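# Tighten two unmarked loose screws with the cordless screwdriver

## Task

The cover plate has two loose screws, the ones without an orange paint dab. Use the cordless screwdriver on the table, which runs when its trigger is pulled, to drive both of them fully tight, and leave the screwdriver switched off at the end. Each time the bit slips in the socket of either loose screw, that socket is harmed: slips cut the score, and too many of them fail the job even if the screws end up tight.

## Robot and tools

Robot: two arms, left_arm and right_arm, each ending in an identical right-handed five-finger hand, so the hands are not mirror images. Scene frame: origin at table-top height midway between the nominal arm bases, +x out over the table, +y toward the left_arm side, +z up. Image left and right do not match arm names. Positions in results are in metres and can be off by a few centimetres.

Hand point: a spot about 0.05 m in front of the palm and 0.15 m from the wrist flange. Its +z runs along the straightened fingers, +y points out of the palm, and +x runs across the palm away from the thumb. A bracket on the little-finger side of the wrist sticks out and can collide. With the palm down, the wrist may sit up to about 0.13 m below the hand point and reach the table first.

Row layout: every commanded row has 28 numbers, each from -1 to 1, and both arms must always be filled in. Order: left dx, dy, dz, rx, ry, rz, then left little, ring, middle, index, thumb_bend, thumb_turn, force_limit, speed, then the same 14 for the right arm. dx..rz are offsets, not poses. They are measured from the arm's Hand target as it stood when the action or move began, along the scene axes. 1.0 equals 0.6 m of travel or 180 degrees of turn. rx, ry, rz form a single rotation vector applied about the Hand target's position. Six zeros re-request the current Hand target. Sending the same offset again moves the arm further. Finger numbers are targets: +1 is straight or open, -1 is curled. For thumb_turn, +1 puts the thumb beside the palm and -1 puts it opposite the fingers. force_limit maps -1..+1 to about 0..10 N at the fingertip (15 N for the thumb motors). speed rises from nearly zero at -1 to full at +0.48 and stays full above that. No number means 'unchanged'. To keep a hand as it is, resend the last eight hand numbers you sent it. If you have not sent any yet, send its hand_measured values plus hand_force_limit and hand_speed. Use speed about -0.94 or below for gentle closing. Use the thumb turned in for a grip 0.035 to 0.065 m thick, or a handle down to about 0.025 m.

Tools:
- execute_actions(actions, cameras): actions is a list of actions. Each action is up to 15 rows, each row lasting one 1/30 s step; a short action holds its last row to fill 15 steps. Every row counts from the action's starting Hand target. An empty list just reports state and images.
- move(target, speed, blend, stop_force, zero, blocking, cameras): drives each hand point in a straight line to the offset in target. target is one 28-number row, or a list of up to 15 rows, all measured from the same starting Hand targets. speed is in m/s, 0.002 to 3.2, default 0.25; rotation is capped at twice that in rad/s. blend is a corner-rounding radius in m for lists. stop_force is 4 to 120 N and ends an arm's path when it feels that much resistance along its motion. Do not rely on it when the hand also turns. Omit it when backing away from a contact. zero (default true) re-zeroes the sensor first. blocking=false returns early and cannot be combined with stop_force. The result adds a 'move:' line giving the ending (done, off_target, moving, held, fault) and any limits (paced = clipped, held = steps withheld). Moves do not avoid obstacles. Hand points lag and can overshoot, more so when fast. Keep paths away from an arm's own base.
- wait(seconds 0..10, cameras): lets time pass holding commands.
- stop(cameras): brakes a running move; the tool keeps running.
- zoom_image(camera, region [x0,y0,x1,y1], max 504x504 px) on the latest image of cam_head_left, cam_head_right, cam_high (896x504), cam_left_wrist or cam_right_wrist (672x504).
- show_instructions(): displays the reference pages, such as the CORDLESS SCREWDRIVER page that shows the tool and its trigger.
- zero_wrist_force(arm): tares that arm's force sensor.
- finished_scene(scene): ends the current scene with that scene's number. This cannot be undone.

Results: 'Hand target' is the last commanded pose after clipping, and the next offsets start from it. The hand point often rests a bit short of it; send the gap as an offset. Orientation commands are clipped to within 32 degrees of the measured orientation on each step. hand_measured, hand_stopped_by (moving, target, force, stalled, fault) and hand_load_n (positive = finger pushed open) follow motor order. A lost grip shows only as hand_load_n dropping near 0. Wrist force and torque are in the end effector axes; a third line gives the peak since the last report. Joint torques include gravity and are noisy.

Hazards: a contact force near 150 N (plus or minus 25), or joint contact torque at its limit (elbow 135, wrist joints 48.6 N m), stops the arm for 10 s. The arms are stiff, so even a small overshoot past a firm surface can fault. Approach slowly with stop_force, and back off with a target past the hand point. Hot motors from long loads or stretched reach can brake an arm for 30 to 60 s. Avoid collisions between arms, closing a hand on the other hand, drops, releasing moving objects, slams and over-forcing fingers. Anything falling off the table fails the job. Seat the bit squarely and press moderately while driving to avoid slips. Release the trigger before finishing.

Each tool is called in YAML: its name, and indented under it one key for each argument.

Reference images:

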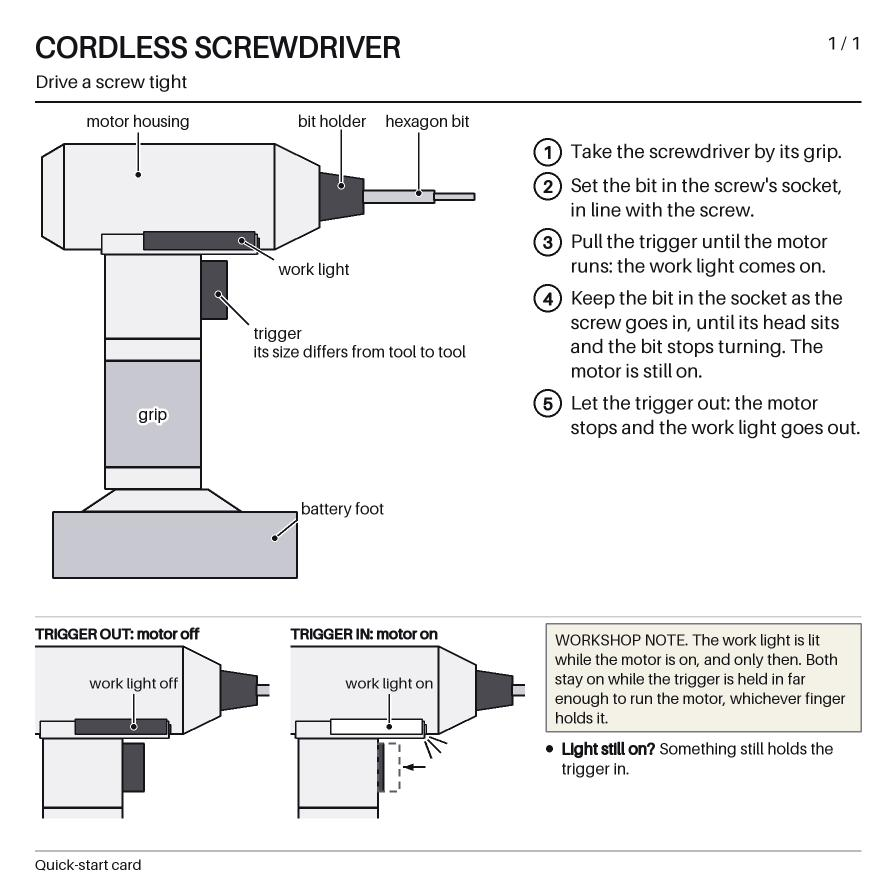

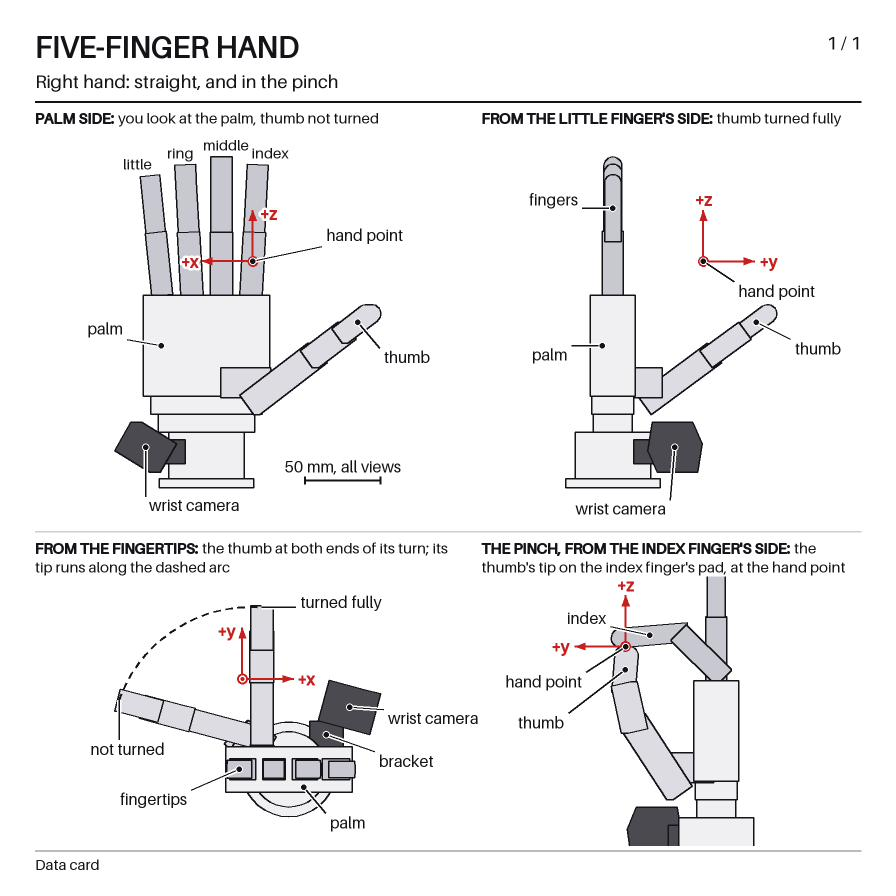

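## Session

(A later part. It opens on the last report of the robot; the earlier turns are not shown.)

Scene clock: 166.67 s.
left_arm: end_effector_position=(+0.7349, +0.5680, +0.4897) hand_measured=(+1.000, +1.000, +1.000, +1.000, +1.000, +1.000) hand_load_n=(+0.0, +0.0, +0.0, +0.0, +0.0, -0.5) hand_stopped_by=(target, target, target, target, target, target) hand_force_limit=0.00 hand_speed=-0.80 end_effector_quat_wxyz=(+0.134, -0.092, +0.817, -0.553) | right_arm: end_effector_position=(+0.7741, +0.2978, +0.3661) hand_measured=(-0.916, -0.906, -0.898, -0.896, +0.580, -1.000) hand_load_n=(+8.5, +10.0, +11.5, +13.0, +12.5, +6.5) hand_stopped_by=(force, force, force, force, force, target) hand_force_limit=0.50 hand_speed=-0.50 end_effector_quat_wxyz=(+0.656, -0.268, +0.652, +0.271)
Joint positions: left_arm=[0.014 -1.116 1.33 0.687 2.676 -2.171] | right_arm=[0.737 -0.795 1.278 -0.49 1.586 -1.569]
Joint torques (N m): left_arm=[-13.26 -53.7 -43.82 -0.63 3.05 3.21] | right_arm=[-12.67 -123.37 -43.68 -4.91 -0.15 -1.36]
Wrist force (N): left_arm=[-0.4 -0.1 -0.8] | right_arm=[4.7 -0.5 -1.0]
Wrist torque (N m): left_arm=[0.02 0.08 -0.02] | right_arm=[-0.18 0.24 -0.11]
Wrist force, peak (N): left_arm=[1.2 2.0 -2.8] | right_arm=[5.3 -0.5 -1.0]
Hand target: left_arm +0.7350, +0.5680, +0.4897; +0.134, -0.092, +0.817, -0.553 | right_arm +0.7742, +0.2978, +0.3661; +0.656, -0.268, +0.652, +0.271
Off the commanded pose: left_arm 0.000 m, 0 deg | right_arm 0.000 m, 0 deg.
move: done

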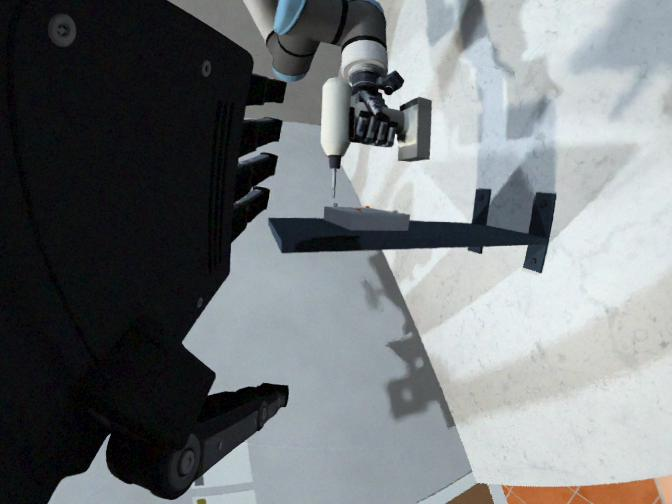

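move:
  target: [0,0,0,0,0,0,1,1,1,1,1,1,0,-0.8,0.0054,0.0039,-0.0043,0,0,0,-1,-1,-1,-0.97,-0.98,-1,0.5,-0.5]
  speed: 0.05
  cameras: ["cam_left_wrist"]

zoom_image:
  camera: "cam_left_wrist"
  region: [315, 175, 355, 215]

move:
  target:
    - [0.067,-0.008,0.145,0.151,0.16,0.001,1,1,1,1,1,1,0,-0.8,0,0,0,0,0,0,-1,-1,-1,-0.97,-0.98,-1,0.5,-0.5]
    - [0.1603,-0.1397,0.145,0.151,0.16,0.001,1,1,1,1,1,1,0,-0.8,0,0,0,0,0,0,-1,-1,-1,-0.97,-0.98,-1,0.5,-0.5]
  speed: 0.2
  cameras: ["cam_left_wrist"]

zoom_image:
  camera: "cam_left_wrist"
  region: [295, 160, 335, 200]

Scene clock: 167.60 s.
left_arm: end_effector_position=(+0.7350, +0.5680, +0.4896) hand_measured=(+1.000, +1.000, +1.000, +1.000, +1.000, +1.000) hand_load_n=(+0.0, +0.0, +0.0, +0.0, +0.0, +0.0) hand_stopped_by=(target, target, target, target, target, target) hand_force_limit=0.00 hand_speed=-0.80 end_effector_quat_wxyz=(+0.134, -0.092, +0.817, -0.553) | right_arm: end_effector_position=(+0.7774, +0.3002, +0.3635) hand_measured=(-0.916, -0.906, -0.898, -0.896, +0.580, -1.000) hand_load_n=(+8.5, +10.0, +11.5, +13.5, +12.5, +6.5) hand_stopped_by=(force, force, force, force, force, target) hand_force_limit=0.50 hand_speed=-0.50 end_effector_quat_wxyz=(+0.656, -0.268, +0.652, +0.271)
Joint positions: left_arm=[0.013 -1.116 1.33 0.687 2.676 -2.171] | right_arm=[0.736 -0.787 1.269 -0.489 1.585 -1.569]
Joint torques (N m): left_arm=[-12.94 -50.52 -50.23 2.19 3.46 3.74] | right_arm=[-13.32 -122.1 -40.77 -2.1 -1.04 -1.11]
Wrist force (N): left_arm=[0.0 -0.2 -1.2] | right_arm=[4.7 -0.6 -0.7]
Wrist torque (N m): left_arm=[0.03 0.04 0.00] | right_arm=[-0.21 0.24 -0.10]
Wrist force, peak (N): left_arm=[-0.2 -0.2 -1.4] | right_arm=[5.1 -0.8 -1.0]
Hand target: left_arm +0.7350, +0.5680, +0.4897; +0.134, -0.092, +0.817, -0.553 | right_arm +0.7774, +0.3002, +0.3635; +0.656, -0.268, +0.652, +0.271
Off the commanded pose: left_arm 0.000 m, 0 deg | right_arm 0.000 m, 0 deg.
move: done

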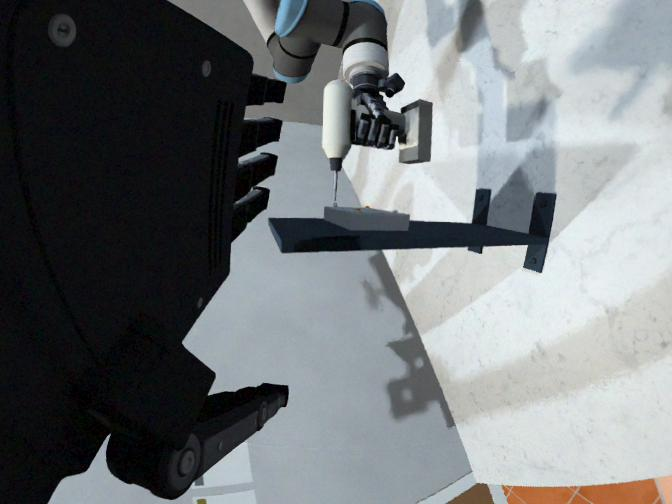

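Scaled by 12.600 (camera's finer frame: 960x720).

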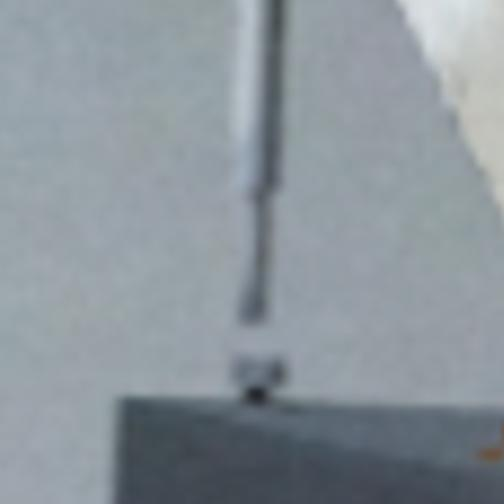

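Scene clock: 170.47 s.
left_arm: end_effector_position=(+0.8312, +0.4842, +0.5766) hand_measured=(+1.000, +1.000, +1.000, +1.000, +1.000, +1.000) hand_load_n=(+0.0, -0.5, +0.0, +0.0, +0.0, -0.5) hand_stopped_by=(target, target, target, target, target, target) hand_force_limit=0.00 hand_speed=-0.80 end_effector_quat_wxyz=(-0.053, -0.193, +0.930, -0.308) | right_arm: end_effector_position=(+0.7774, +0.3002, +0.3635) hand_measured=(-0.916, -0.906, -0.898, -0.896, +0.580, -1.000) hand_load_n=(+8.5, +10.0, +11.5, +13.0, +12.5, +6.5) hand_stopped_by=(force, force, force, force, force, target) hand_force_limit=0.50 hand_speed=-0.50 end_effector_quat_wxyz=(+0.656, -0.268, +0.652, +0.271)
Joint positions: left_arm=[-0.196 -0.631 0.263 1.796 2.192 -2.188] | right_arm=[0.736 -0.787 1.269 -0.489 1.585 -1.569]
Joint torques (N m): left_arm=[-6.1 -109.84 -25.19 0.87 3.85 -0.82] | right_arm=[4.91 -123.79 -44.53 -6.3 0.83 0.37]
Wrist force (N): left_arm=[1.1 0.5 -1.4] | right_arm=[4.6 -0.7 -1.1]
Wrist torque (N m): left_arm=[0.27 -0.13 0.13] | right_arm=[-0.21 0.27 -0.12]
Wrist force, peak (N): left_arm=[1.1 1.7 -3.0] | right_arm=[5.2 -0.8 -1.0]
Hand target: left_arm +0.8312, +0.4841, +0.5767; -0.053, -0.193, +0.930, -0.308 | right_arm +0.7774, +0.3002, +0.3635; +0.656, -0.268, +0.652, +0.271
Off the commanded pose: left_arm 0.000 m, 0 deg | right_arm 0.000 m, 0 deg.
move: done

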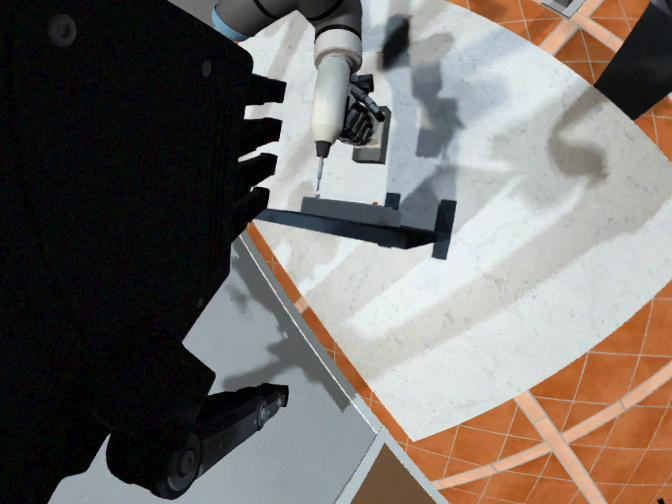

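Scaled by 12.600 (camera's finer frame: 960x720).

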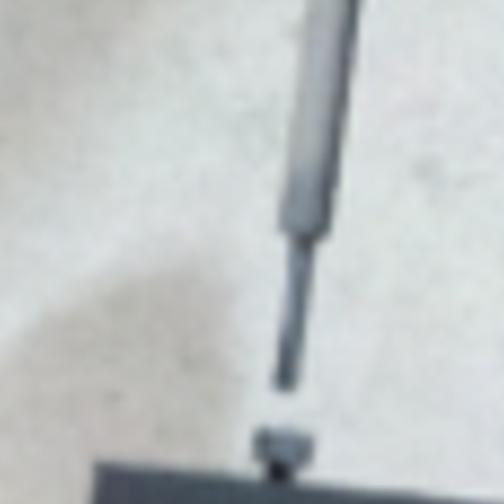

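move:
  target: [0,0,0,0,0,0,1,1,1,1,1,1,0,-0.8,0.0025,-0.0007,-0.0033,0,0,0,-1,-1,-1,-0.97,-0.98,-1,0.5,-0.5]
  speed: 0.05
  cameras: ["cam_left_wrist"]

zoom_image:
  camera: "cam_left_wrist"
  region: [307, 180, 327, 200]

move:
  target:
    - [-0.0933,0.1317,0,0,0,0,1,1,1,1,1,1,0,-0.8,0,0,0,0,0,0,-1,-1,-1,-0.97,-0.98,-1,0.5,-0.5]
    - [-0.1603,0.1397,-0.145,-0.151,-0.16,-0.001,1,1,1,1,1,1,0,-0.8,0,0,0,0,0,0,-1,-1,-1,-0.97,-0.98,-1,0.5,-0.5]
  speed: 0.2
  cameras: ["cam_left_wrist"]

zoom_image:
  camera: "cam_left_wrist"
  region: [325, 190, 345, 210]

zoom_image:
  camera: "cam_left_wrist"
  region: [310, 80, 440, 220]

Scene clock: 171.63 s.
left_arm: end_effector_position=(+0.8312, +0.4842, +0.5766) hand_measured=(+1.000, +1.000, +1.000, +1.000, +1.000, +1.000) hand_load_n=(+0.0, +0.0, +0.0, +0.0, +0.0, -0.5) hand_stopped_by=(target, target, target, target, target, target) hand_force_limit=0.00 hand_speed=-0.80 end_effector_quat_wxyz=(-0.053, -0.193, +0.930, -0.308) | right_arm: end_effector_position=(+0.7789, +0.2998, +0.3615) hand_measured=(-0.916, -0.906, -0.898, -0.896, +0.580, -1.000) hand_load_n=(+8.5, +9.5, +11.0, +13.0, +12.0, +6.5) hand_stopped_by=(force, force, force, force, force, target) hand_force_limit=0.50 hand_speed=-0.50 end_effector_quat_wxyz=(+0.656, -0.268, +0.652, +0.271)
Joint positions: left_arm=[-0.196 -0.631 0.264 1.796 2.192 -2.188] | right_arm=[0.735 -0.785 1.268 -0.491 1.584 -1.569]
Joint torques (N m): left_arm=[-15.92 -114.51 -23.18 0.58 3.79 -2.58] | right_arm=[-14.55 -111.09 -49.97 -6.05 -0.92 0.77]
Wrist force (N): left_arm=[0.9 0.4 -1.5] | right_arm=[4.7 -0.7 -1.0]
Wrist torque (N m): left_arm=[0.27 -0.10 0.12] | right_arm=[-0.21 0.25 -0.11]
Wrist force, peak (N): left_arm=[0.9 0.7 -1.9] | right_arm=[5.1 -0.7 -0.9]
Hand target: left_arm +0.8312, +0.4841, +0.5767; -0.053, -0.193, +0.930, -0.308 | right_arm +0.7789, +0.2997, +0.3615; +0.656, -0.268, +0.652, +0.271
Off the commanded pose: left_arm 0.000 m, 0 deg | right_arm 0.000 m, 0 deg.
move: done

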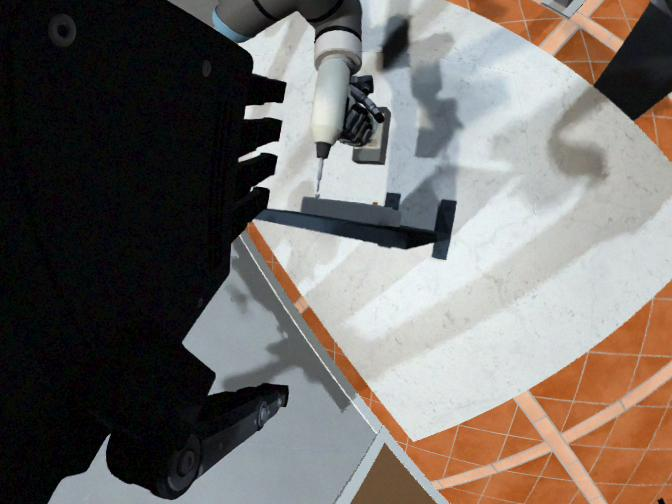

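Scaled by 25.200 (camera's finer frame: 960x720).

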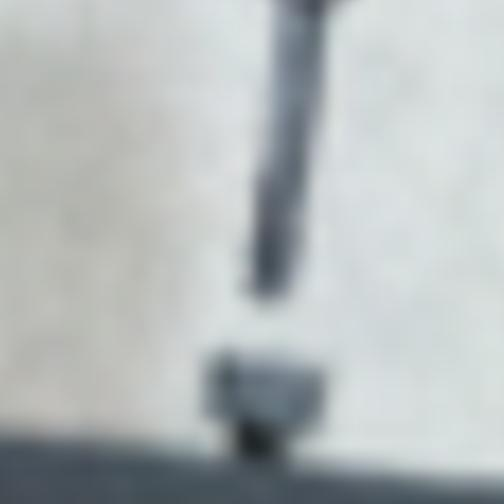

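Scene clock: 174.47 s.
left_arm: end_effector_position=(+0.7349, +0.5680, +0.4897) hand_measured=(+1.000, +1.000, +1.000, +1.000, +1.000, +1.000) hand_load_n=(+0.0, +0.0, +0.0, +0.0, +0.0, -0.5) hand_stopped_by=(target, target, target, target, target, target) hand_force_limit=0.00 hand_speed=-0.80 end_effector_quat_wxyz=(+0.134, -0.092, +0.817, -0.553) | right_arm: end_effector_position=(+0.7789, +0.2997, +0.3615) hand_measured=(-0.916, -0.906, -0.898, -0.896, +0.580, -1.000) hand_load_n=(+8.5, +10.0, +11.5, +13.0, +12.5, +6.5) hand_stopped_by=(force, force, force, force, force, target) hand_force_limit=0.50 hand_speed=-0.50 end_effector_quat_wxyz=(+0.656, -0.268, +0.652, +0.271)
Joint positions: left_arm=[0.014 -1.116 1.33 0.687 2.676 -2.171] | right_arm=[0.735 -0.785 1.268 -0.491 1.584 -1.569]
Joint torques (N m): left_arm=[-14.06 -52.4 -47.5 -0.41 3.01 3.32] | right_arm=[-14.19 -119.85 -40.06 -2.25 0.87 0.82]
Wrist force (N): left_arm=[-0.2 0.0 -1.1] | right_arm=[4.8 -0.7 -0.7]
Wrist torque (N m): left_arm=[0.06 0.07 -0.01] | right_arm=[-0.23 0.23 -0.10]
Wrist force, peak (N): left_arm=[1.6 2.0 -2.7] | right_arm=[5.2 -1.0 -1.0]
Hand target: left_arm +0.7350, +0.5680, +0.4897; +0.134, -0.092, +0.817, -0.553 | right_arm +0.7789, +0.2997, +0.3615; +0.656, -0.268, +0.652, +0.271
Off the commanded pose: left_arm 0.000 m, 0 deg | right_arm 0.000 m, 0 deg.
move: done

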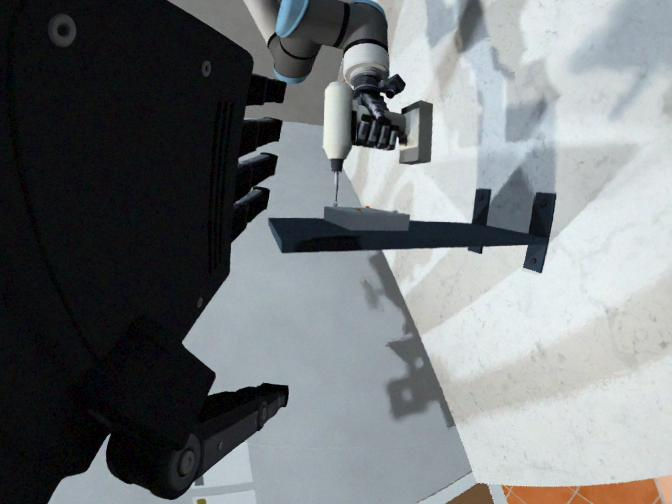

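Scaled by 25.200 (camera's finer frame: 960x720).

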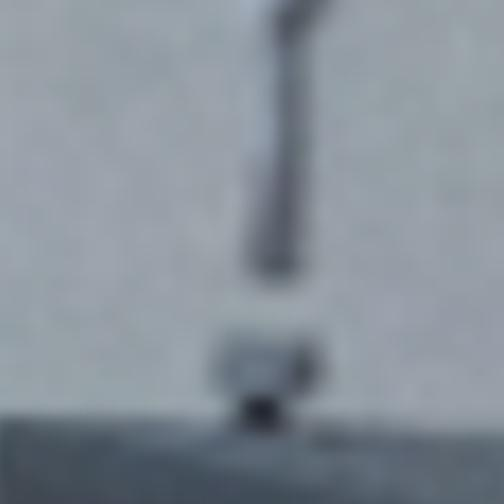

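Scaled by 3.600 (camera's finer frame: 960x720).

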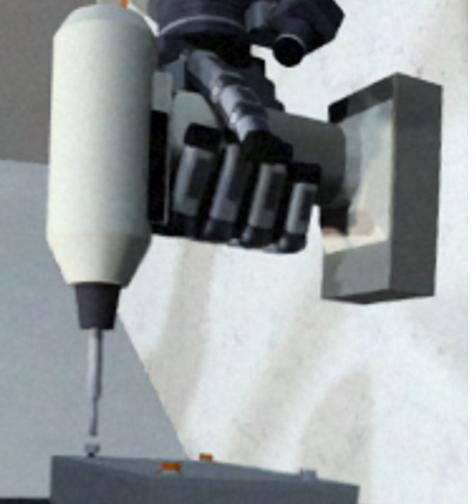

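move:
  target: [0,0,0,0,0,0,1,1,1,1,1,1,0,-0.8,0,0,0,0,0,0,-1,-1,-1,-1,-0.98,-1,1,-0.3]
  cameras: ["cam_left_wrist"]

zoom_image:
  camera: "cam_left_wrist"
  region: [310, 80, 440, 220]

Scene clock: 175.13 s.
left_arm: end_effector_position=(+0.7350, +0.5680, +0.4896) hand_measured=(+1.000, +1.000, +1.000, +1.000, +1.000, +1.000) hand_load_n=(+0.0, +0.0, -0.5, +0.0, +0.0, +0.0) hand_stopped_by=(target, target, target, target, target, target) hand_force_limit=0.00 hand_speed=-0.80 end_effector_quat_wxyz=(+0.134, -0.092, +0.817, -0.553) | right_arm: end_effector_position=(+0.7789, +0.2997, +0.3615) hand_measured=(-0.916, -0.906, -0.898, -0.896, +0.580, -1.000) hand_load_n=(+8.5, +10.0, +11.5, +13.0, +12.5, +6.5) hand_stopped_by=(force, force, force, force, force, target) hand_force_limit=1.00 hand_speed=-0.30 end_effector_quat_wxyz=(+0.656, -0.268, +0.652, +0.271)
Joint positions: left_arm=[0.013 -1.116 1.33 0.687 2.676 -2.171] | right_arm=[0.735 -0.785 1.268 -0.491 1.584 -1.569]
Joint torques (N m): left_arm=[-14.67 -50.48 -51.37 0.07 4.29 3.36] | right_arm=[-14.67 -120.54 -40.12 -2.5 0.94 0.85]
Wrist force (N): left_arm=[0.1 0.1 -1.2] | right_arm=[4.7 -0.9 -1.0]
Wrist torque (N m): left_arm=[0.07 0.02 0.02] | right_arm=[-0.25 0.25 -0.12]
Wrist force, peak (N): left_arm=[-0.6 0.2 -1.2] | right_arm=[5.0 -1.0 -1.0]
Hand target: left_arm +0.7350, +0.5680, +0.4897; +0.134, -0.092, +0.817, -0.553 | right_arm +0.7789, +0.2997, +0.3615; +0.656, -0.268, +0.652, +0.271
Off the commanded pose: left_arm 0.000 m, 0 deg | right_arm 0.000 m, 0 deg.
move: done

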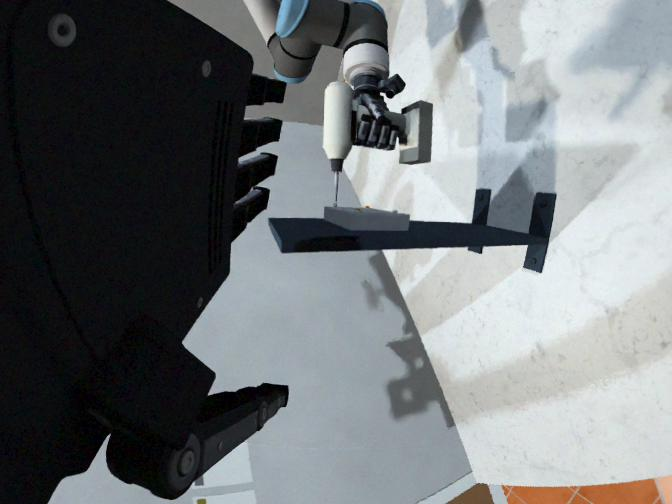

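Scaled by 3.600 (camera's finer frame: 960x720).

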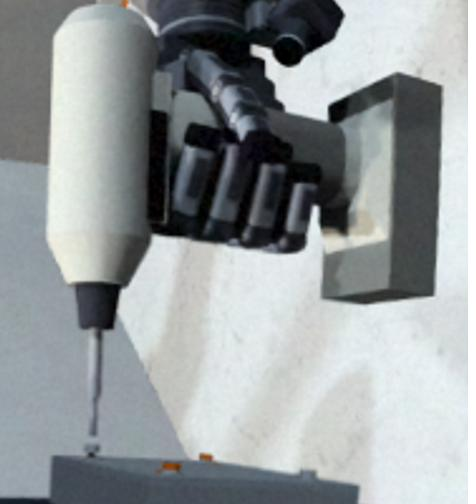

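move:
  target:
    - [0,0,0,0,0,0,1,1,1,1,1,1,0,-0.8,0,0,0,0,0,0,-1,-1,-1,-0.6,-0.98,-1,1,-0.3]
    - [0,0,0,0,0,0,1,1,1,1,1,1,0,-0.8,0,0,0,0,0,0,-1,-1,-1,-0.99,-0.98,-1,1,0.3]
  cameras: ["cam_left_wrist"]

zoom_image:
  camera: "cam_left_wrist"
  region: [310, 80, 440, 220]

Scene clock: 176.27 s.
left_arm: end_effector_position=(+0.7350, +0.5680, +0.4897) hand_measured=(+1.000, +1.000, +1.000, +1.000, +1.000, +1.000) hand_load_n=(+0.0, +0.0, +0.0, +0.0, +0.0, +0.0) hand_stopped_by=(target, target, target, target, target, target) hand_force_limit=0.00 hand_speed=-0.80 end_effector_quat_wxyz=(+0.134, -0.092, +0.817, -0.553) | right_arm: end_effector_position=(+0.7789, +0.2997, +0.3615) hand_measured=(-0.916, -0.906, -0.898, -0.902, +0.580, -1.000) hand_load_n=(+8.5, +10.0, +11.5, +16.0, +12.5, +6.5) hand_stopped_by=(force, force, force, force, force, target) hand_force_limit=1.00 hand_speed=0.30 end_effector_quat_wxyz=(+0.656, -0.268, +0.652, +0.271)
Joint positions: left_arm=[0.013 -1.116 1.33 0.687 2.676 -2.171] | right_arm=[0.735 -0.785 1.268 -0.491 1.584 -1.569]
Joint torques (N m): left_arm=[-13.94 -51.68 -50.55 1.05 3.45 3.7] | right_arm=[-13.73 -119.84 -40.27 -2.78 0.9 0.91]
Wrist force (N): left_arm=[-0.2 0.1 -0.8] | right_arm=[4.7 -0.8 -0.7]
Wrist torque (N m): left_arm=[0.05 0.06 0.00] | right_arm=[-0.25 0.24 -0.12]
Wrist force, peak (N): left_arm=[-0.3 -0.2 -1.4] | right_arm=[5.1 -1.2 -1.2]
Hand target: left_arm +0.7350, +0.5680, +0.4897; +0.134, -0.092, +0.817, -0.553 | right_arm +0.7789, +0.2997, +0.3615; +0.656, -0.268, +0.652, +0.271
Off the commanded pose: left_arm 0.000 m, 0 deg | right_arm 0.000 m, 0 deg.
move: done

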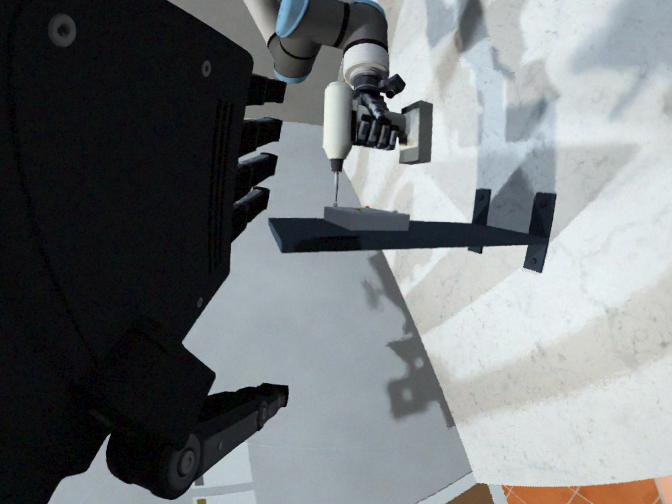

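Scaled by 3.600 (camera's finer frame: 960x720).

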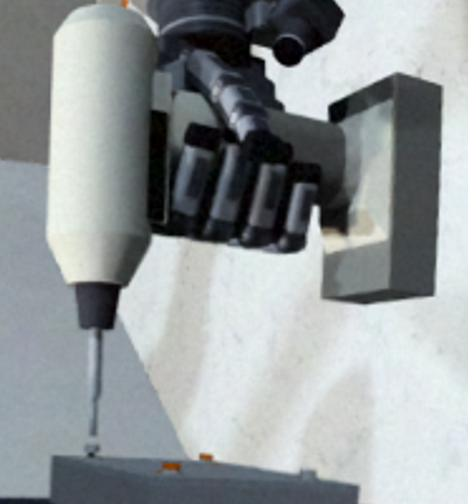

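move:
  target:
    - [0,0,0,0,0,0,1,1,1,1,1,1,0,-0.8,-0.08,-0.06,0,0,0,0,-1,-1,-1,-0.4,-0.98,-1,0.7,-0.6]
    - [0,0,0,0,0,0,1,1,1,1,1,1,0,-0.8,-0.09,-0.1,-0.36,0,0,0,-1,-1,-1,-0.4,-0.98,-1,0.7,-0.6]
  speed: 0.15

zoom_image:
  camera: "cam_left_wrist"
  region: [300, 40, 500, 240]

zoom_image:
  camera: "cam_head_left"
  region: [280, 130, 480, 300]

Scene clock: 178.87 s.
left_arm: end_effector_position=(+0.7350, +0.5680, +0.4897) hand_measured=(+1.000, +1.000, +1.000, +1.000, +1.000, +1.000) hand_load_n=(+0.0, +0.0, -0.5, -0.5, +0.0, +0.0) hand_stopped_by=(target, target, target, target, target, target) hand_force_limit=0.00 hand_speed=-0.80 end_effector_quat_wxyz=(+0.134, -0.092, +0.817, -0.553) | right_arm: end_effector_position=(+0.7250, +0.2397, +0.1456) hand_measured=(-0.916, -0.906, -0.898, -0.400, +0.580, -1.000) hand_load_n=(+8.5, +10.5, +12.0, +0.0, +12.5, +7.0) hand_stopped_by=(force, force, force, target, force, target) hand_force_limit=0.70 hand_speed=-0.60 end_effector_quat_wxyz=(+0.656, -0.268, +0.652, +0.271)
Joint positions: left_arm=[0.013 -1.116 1.33 0.687 2.676 -2.171] | right_arm=[0.73 -0.669 1.518 -0.856 1.579 -1.569]
Joint torques (N m): left_arm=[-12.05 -51.55 -47.44 3.58 3.56 3.73] | right_arm=[3.16 -107.54 -39.18 -2.44 0.9 1.05]
Wrist force (N): left_arm=[0.1 -0.1 -1.1] | right_arm=[4.2 -1.1 -0.8]
Wrist torque (N m): left_arm=[0.04 0.02 0.01] | right_arm=[-0.30 0.31 -0.15]
Wrist force, peak (N): left_arm=[0.1 0.0 -1.5] | right_arm=[7.7 -1.1 -1.4]
Hand target: left_arm +0.7350, +0.5680, +0.4897; +0.134, -0.092, +0.817, -0.553 | right_arm +0.7249, +0.2397, +0.1455; +0.656, -0.268, +0.652, +0.271
Off the commanded pose: left_arm 0.000 m, 0 deg | right_arm 0.000 m, 0 deg.
move: done

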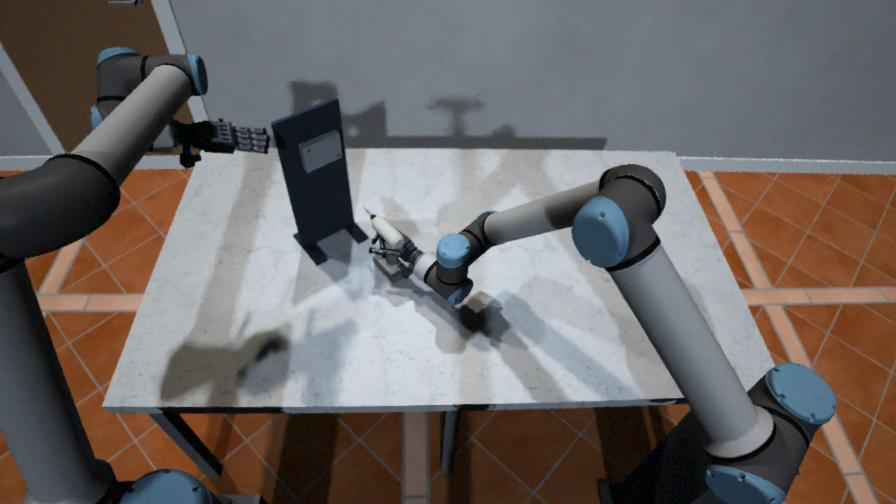

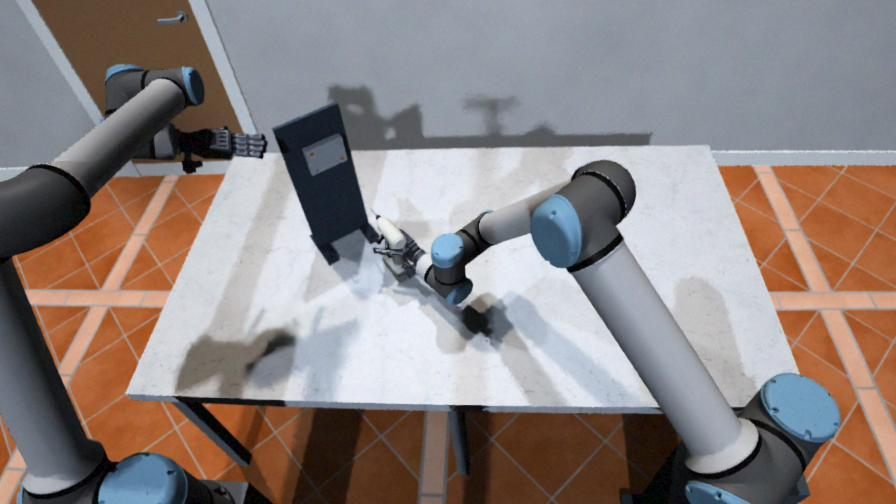

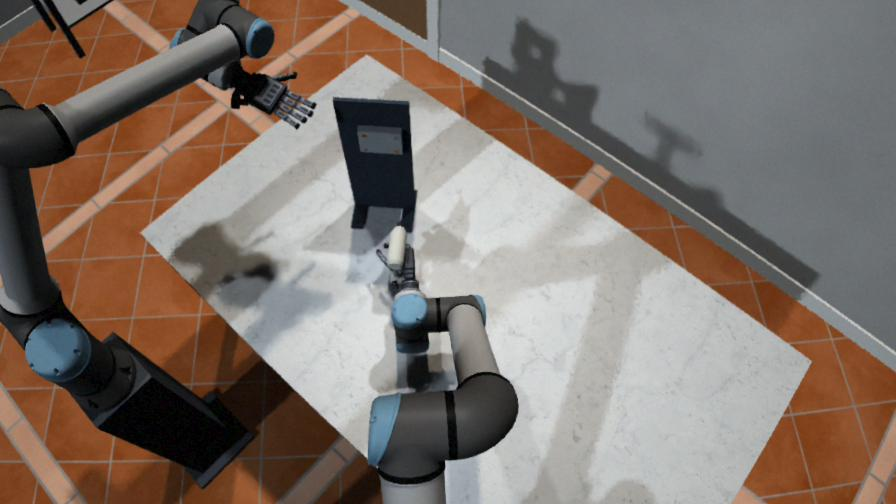

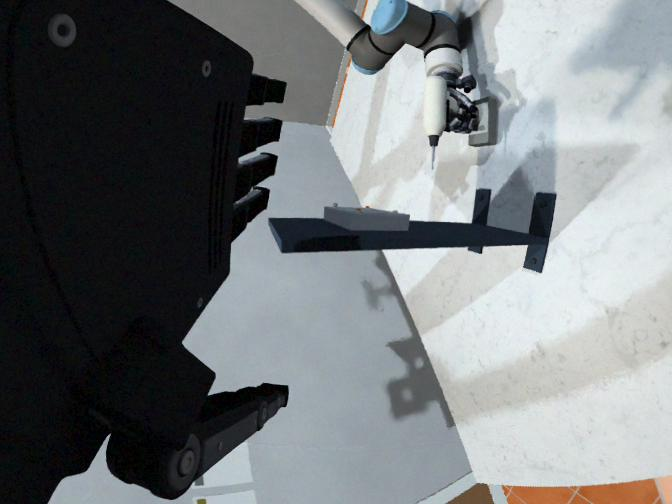

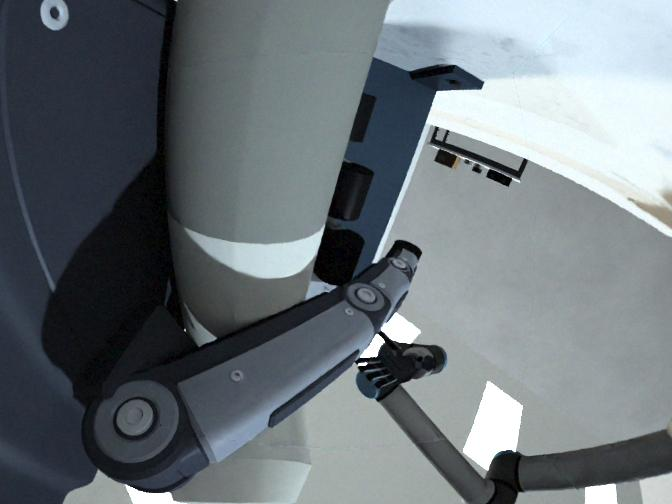

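Scaled by 2.520 (camera's finer frame: 960x720).

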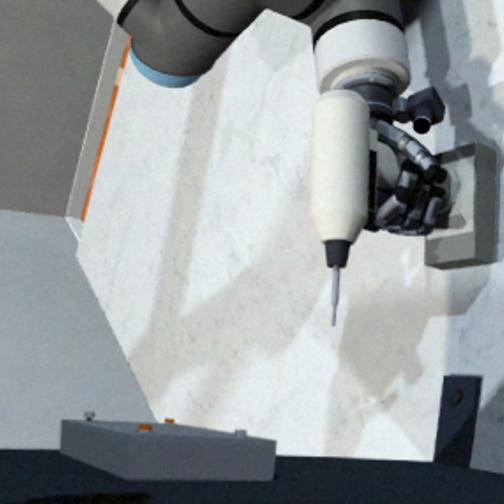

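Scaled by 2.520.

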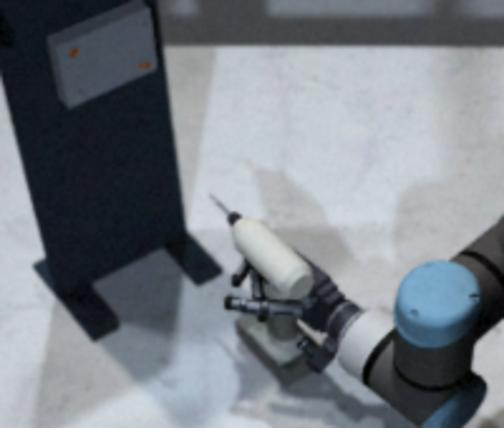

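move:
  target: [0,0,0,0,0,0,1,1,1,1,1,1,0,-0.8,0,0,-0.08,0,0,0,-1,-1,-1,-0.4,-0.98,-1,0.7,-0.6]
  speed: 0.02
  stop_force: 4

zoom_image:
  camera: "cam_left_wrist"
  region: [300, 40, 500, 240]

zoom_image:
  camera: "cam_head_left"
  region: [340, 190, 480, 310]

Scene clock: 180.80 s.
left_arm: end_effector_position=(+0.7350, +0.5680, +0.4897) hand_measured=(+1.000, +1.000, +1.000, +1.000, +1.000, +1.000) hand_load_n=(+0.0, -0.5, +0.0, +0.0, +0.0, -0.5) hand_stopped_by=(target, target, target, target, target, target) hand_force_limit=0.00 hand_speed=-0.80 end_effector_quat_wxyz=(+0.134, -0.092, +0.817, -0.553) | right_arm: end_effector_position=(+0.7249, +0.2397, +0.1360) hand_measured=(-0.916, -0.906, -0.898, -0.400, +0.580, -1.000) hand_load_n=(+9.0, +10.5, +12.5, +0.0, +11.5, +6.5) hand_stopped_by=(force, force, force, target, force, target) hand_force_limit=0.70 hand_speed=-0.60 end_effector_quat_wxyz=(+0.656, -0.268, +0.652, +0.271)
Joint positions: left_arm=[0.013 -1.116 1.33 0.687 2.676 -2.171] | right_arm=[0.73 -0.657 1.517 -0.866 1.58 -1.569]
Joint torques (N m): left_arm=[-14.73 -53.49 -45.28 4.98 2.93 3.87] | right_arm=[12.47 -119.9 -28.08 -5.78 1.29 1.13]
Wrist force (N): left_arm=[-0.2 -0.1 -1.1] | right_arm=[3.5 -0.4 -1.5]
Wrist torque (N m): left_arm=[0.04 0.06 -0.01] | right_arm=[-0.15 0.28 -0.14]
Wrist force, peak (N): left_arm=[-0.3 -0.2 -1.5] | right_arm=[-11.8 -1.1 -3.7]
Hand target: left_arm +0.7350, +0.5680, +0.4897; +0.134, -0.092, +0.817, -0.553 | right_arm +0.7249, +0.2397, +0.1361; +0.656, -0.268, +0.652, +0.271 (not the last commanded pose)
Off the commanded pose: left_arm 0.000 m, 0 deg | right_arm 0.038 m, 0 deg.
move: contact (right_arm)

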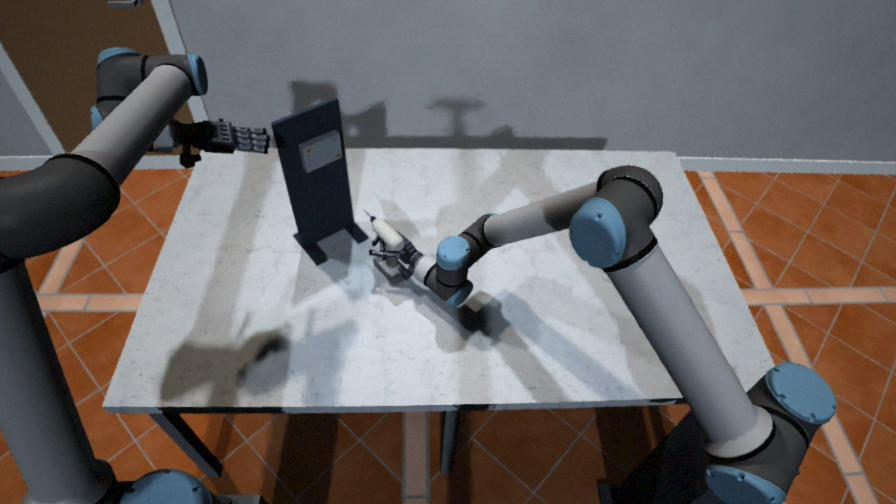

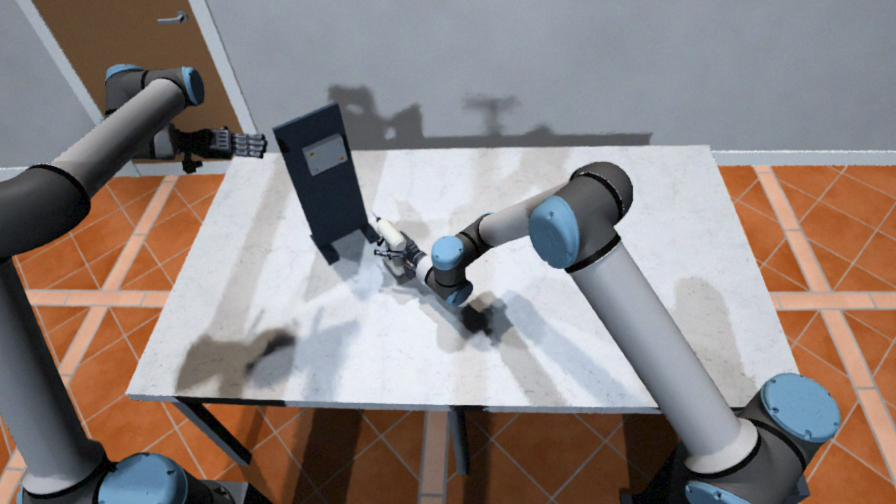

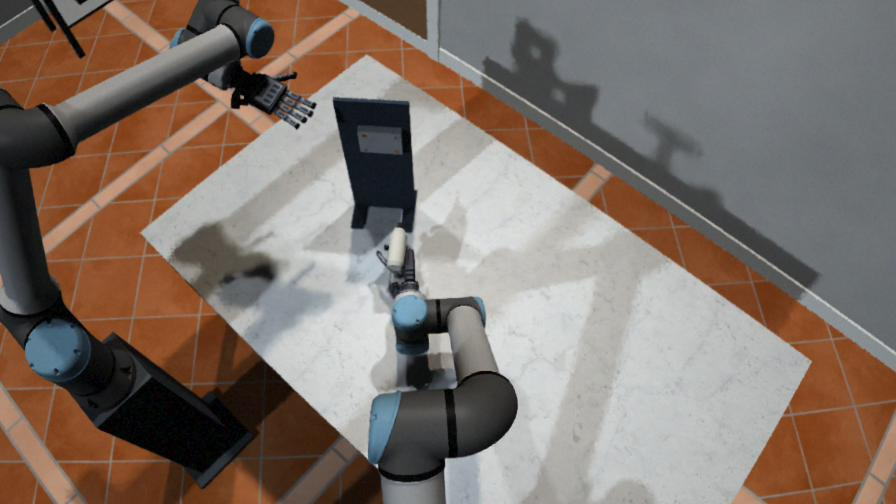

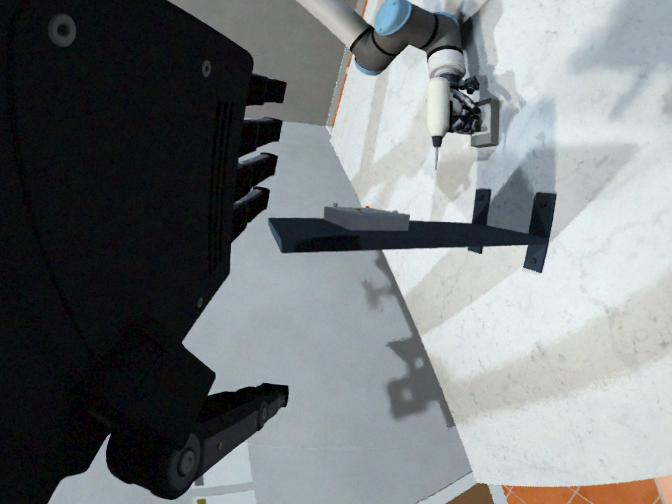

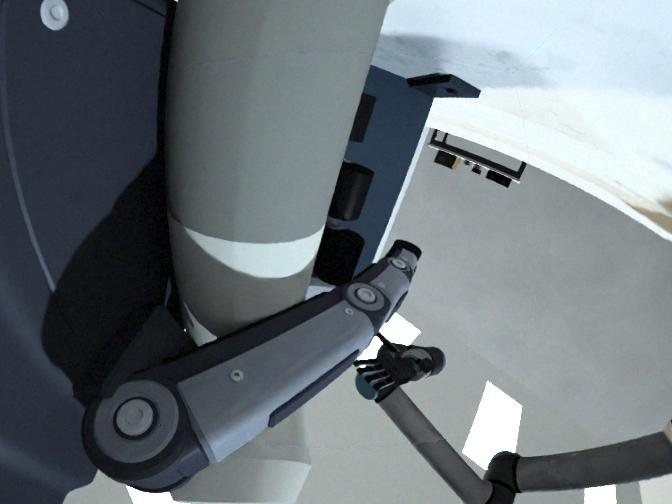

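Scaled by 2.520 (camera's finer frame: 960x720).

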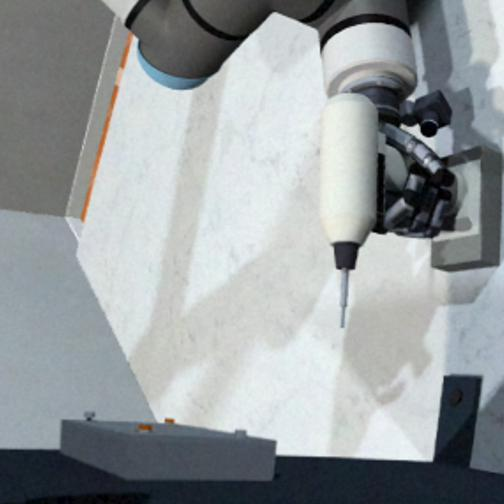

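Scaled by 3.600.

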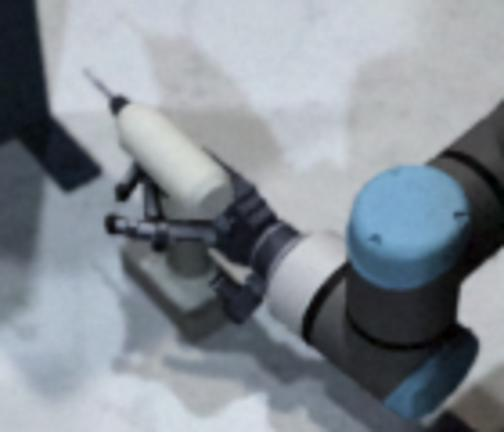

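move:
  target: [0,0,0,0,0,0,1,1,1,1,1,1,0,-0.8,0,0,-0.04,0,0,0,-1,-1,-1,-0.4,-0.98,-1,0.7,-0.6]
  speed: 0.01
  stop_force: 8
  cameras: ["cam_left_wrist","cam_head_left","cam_head_right"]

zoom_image:
  camera: "cam_head_right"
  region: [340, 180, 480, 310]

zoom_image:
  camera: "cam_left_wrist"
  region: [380, 60, 520, 200]

Scene clock: 182.03 s.
left_arm: end_effector_position=(+0.7350, +0.5680, +0.4897) hand_measured=(+1.000, +1.000, +1.000, +1.000, +1.000, +1.000) hand_load_n=(+0.0, +0.0, +0.0, +0.0, +0.0, +0.0) hand_stopped_by=(target, target, target, target, target, target) hand_force_limit=0.00 hand_speed=-0.80 end_effector_quat_wxyz=(+0.134, -0.092, +0.817, -0.553) | right_arm: end_effector_position=(+0.7249, +0.2397, +0.1358) hand_measured=(-0.916, -0.906, -0.898, -0.400, +0.580, -1.000) hand_load_n=(+9.0, +10.5, +12.5, +0.0, +11.5, +6.5) hand_stopped_by=(force, force, force, target, force, target) hand_force_limit=0.70 hand_speed=-0.60 end_effector_quat_wxyz=(+0.656, -0.268, +0.652, +0.271)
Joint positions: left_arm=[0.013 -1.116 1.33 0.687 2.676 -2.171] | right_arm=[0.73 -0.657 1.517 -0.866 1.58 -1.569]
Joint torques (N m): left_arm=[-14.32 -53.91 -43.21 5.87 2.09 3.3] | right_arm=[11.34 -109.35 -24.26 0.08 1.42 1.05]
Wrist force (N): left_arm=[-0.3 0.3 -1.2] | right_arm=[-1.7 -0.6 0.0]
Wrist torque (N m): left_arm=[0.10 0.08 0.00] | right_arm=[-0.23 0.10 -0.33]
Wrist force, peak (N): left_arm=[-0.5 0.3 -1.4] | right_arm=[-11.6 -0.5 -4.7]
Hand target: left_arm +0.7350, +0.5680, +0.4897; +0.134, -0.092, +0.817, -0.553 | right_arm +0.7249, +0.2397, +0.1358; +0.656, -0.268, +0.652, +0.271 (not the last commanded pose)
Off the commanded pose: left_arm 0.000 m, 0 deg | right_arm 0.024 m, 0 deg.
move: contact (right_arm)
Images, in order (width x height): cam_head_left 896x504, cam_head_right 896x504, cam_left_wrist 672x504.

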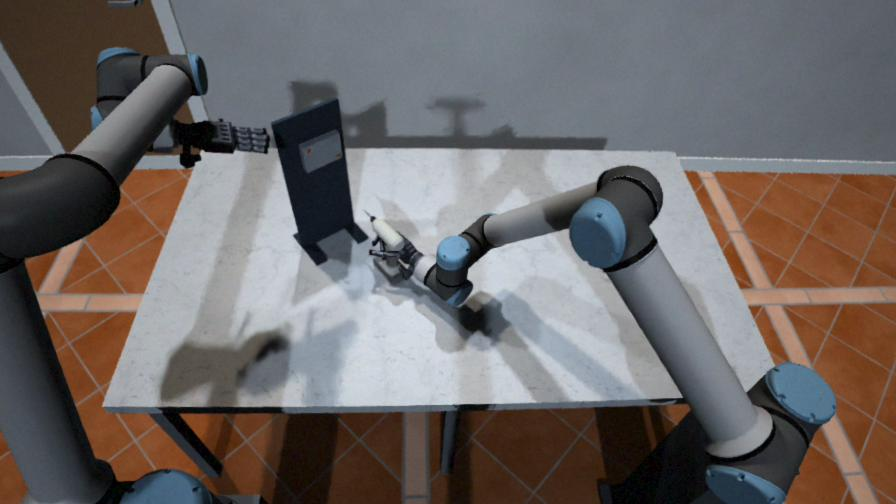

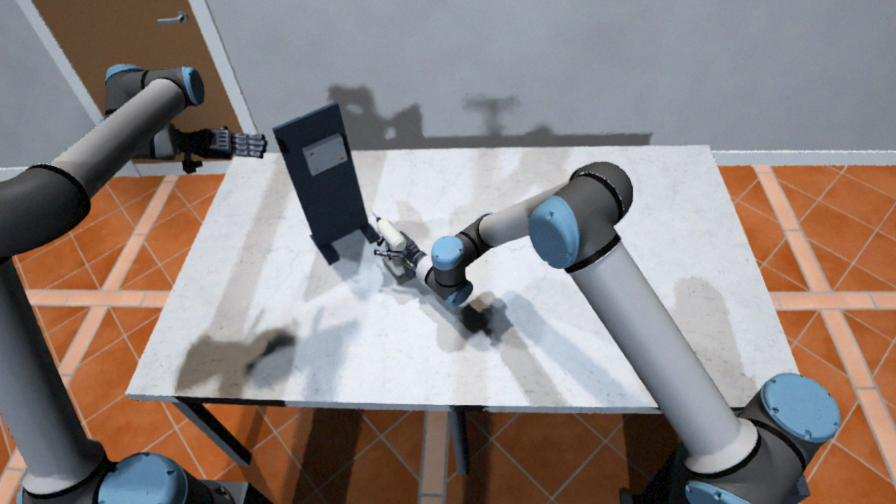

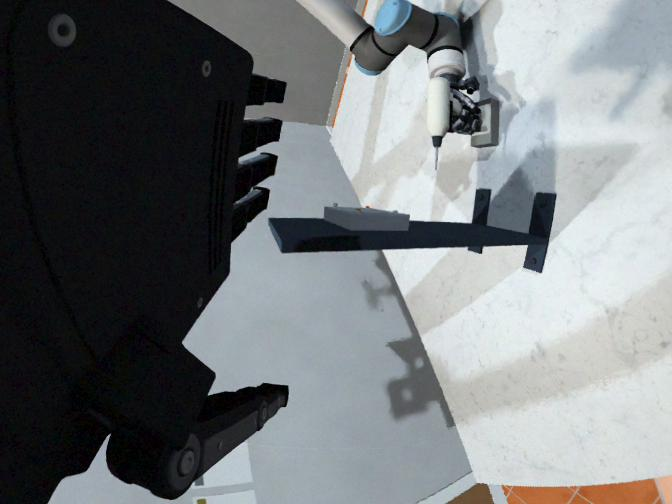

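Scaled by 3.600.

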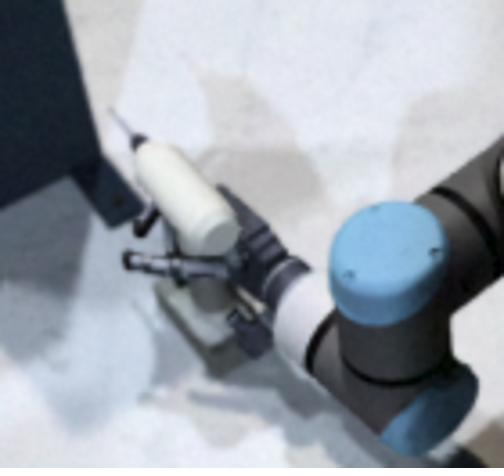

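Scaled by 3.600 (camera's finer frame: 960x720).

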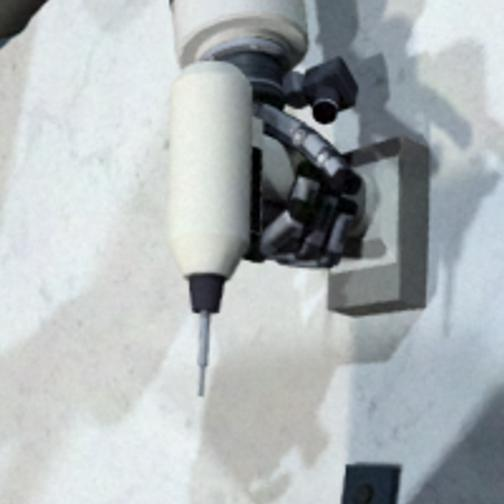

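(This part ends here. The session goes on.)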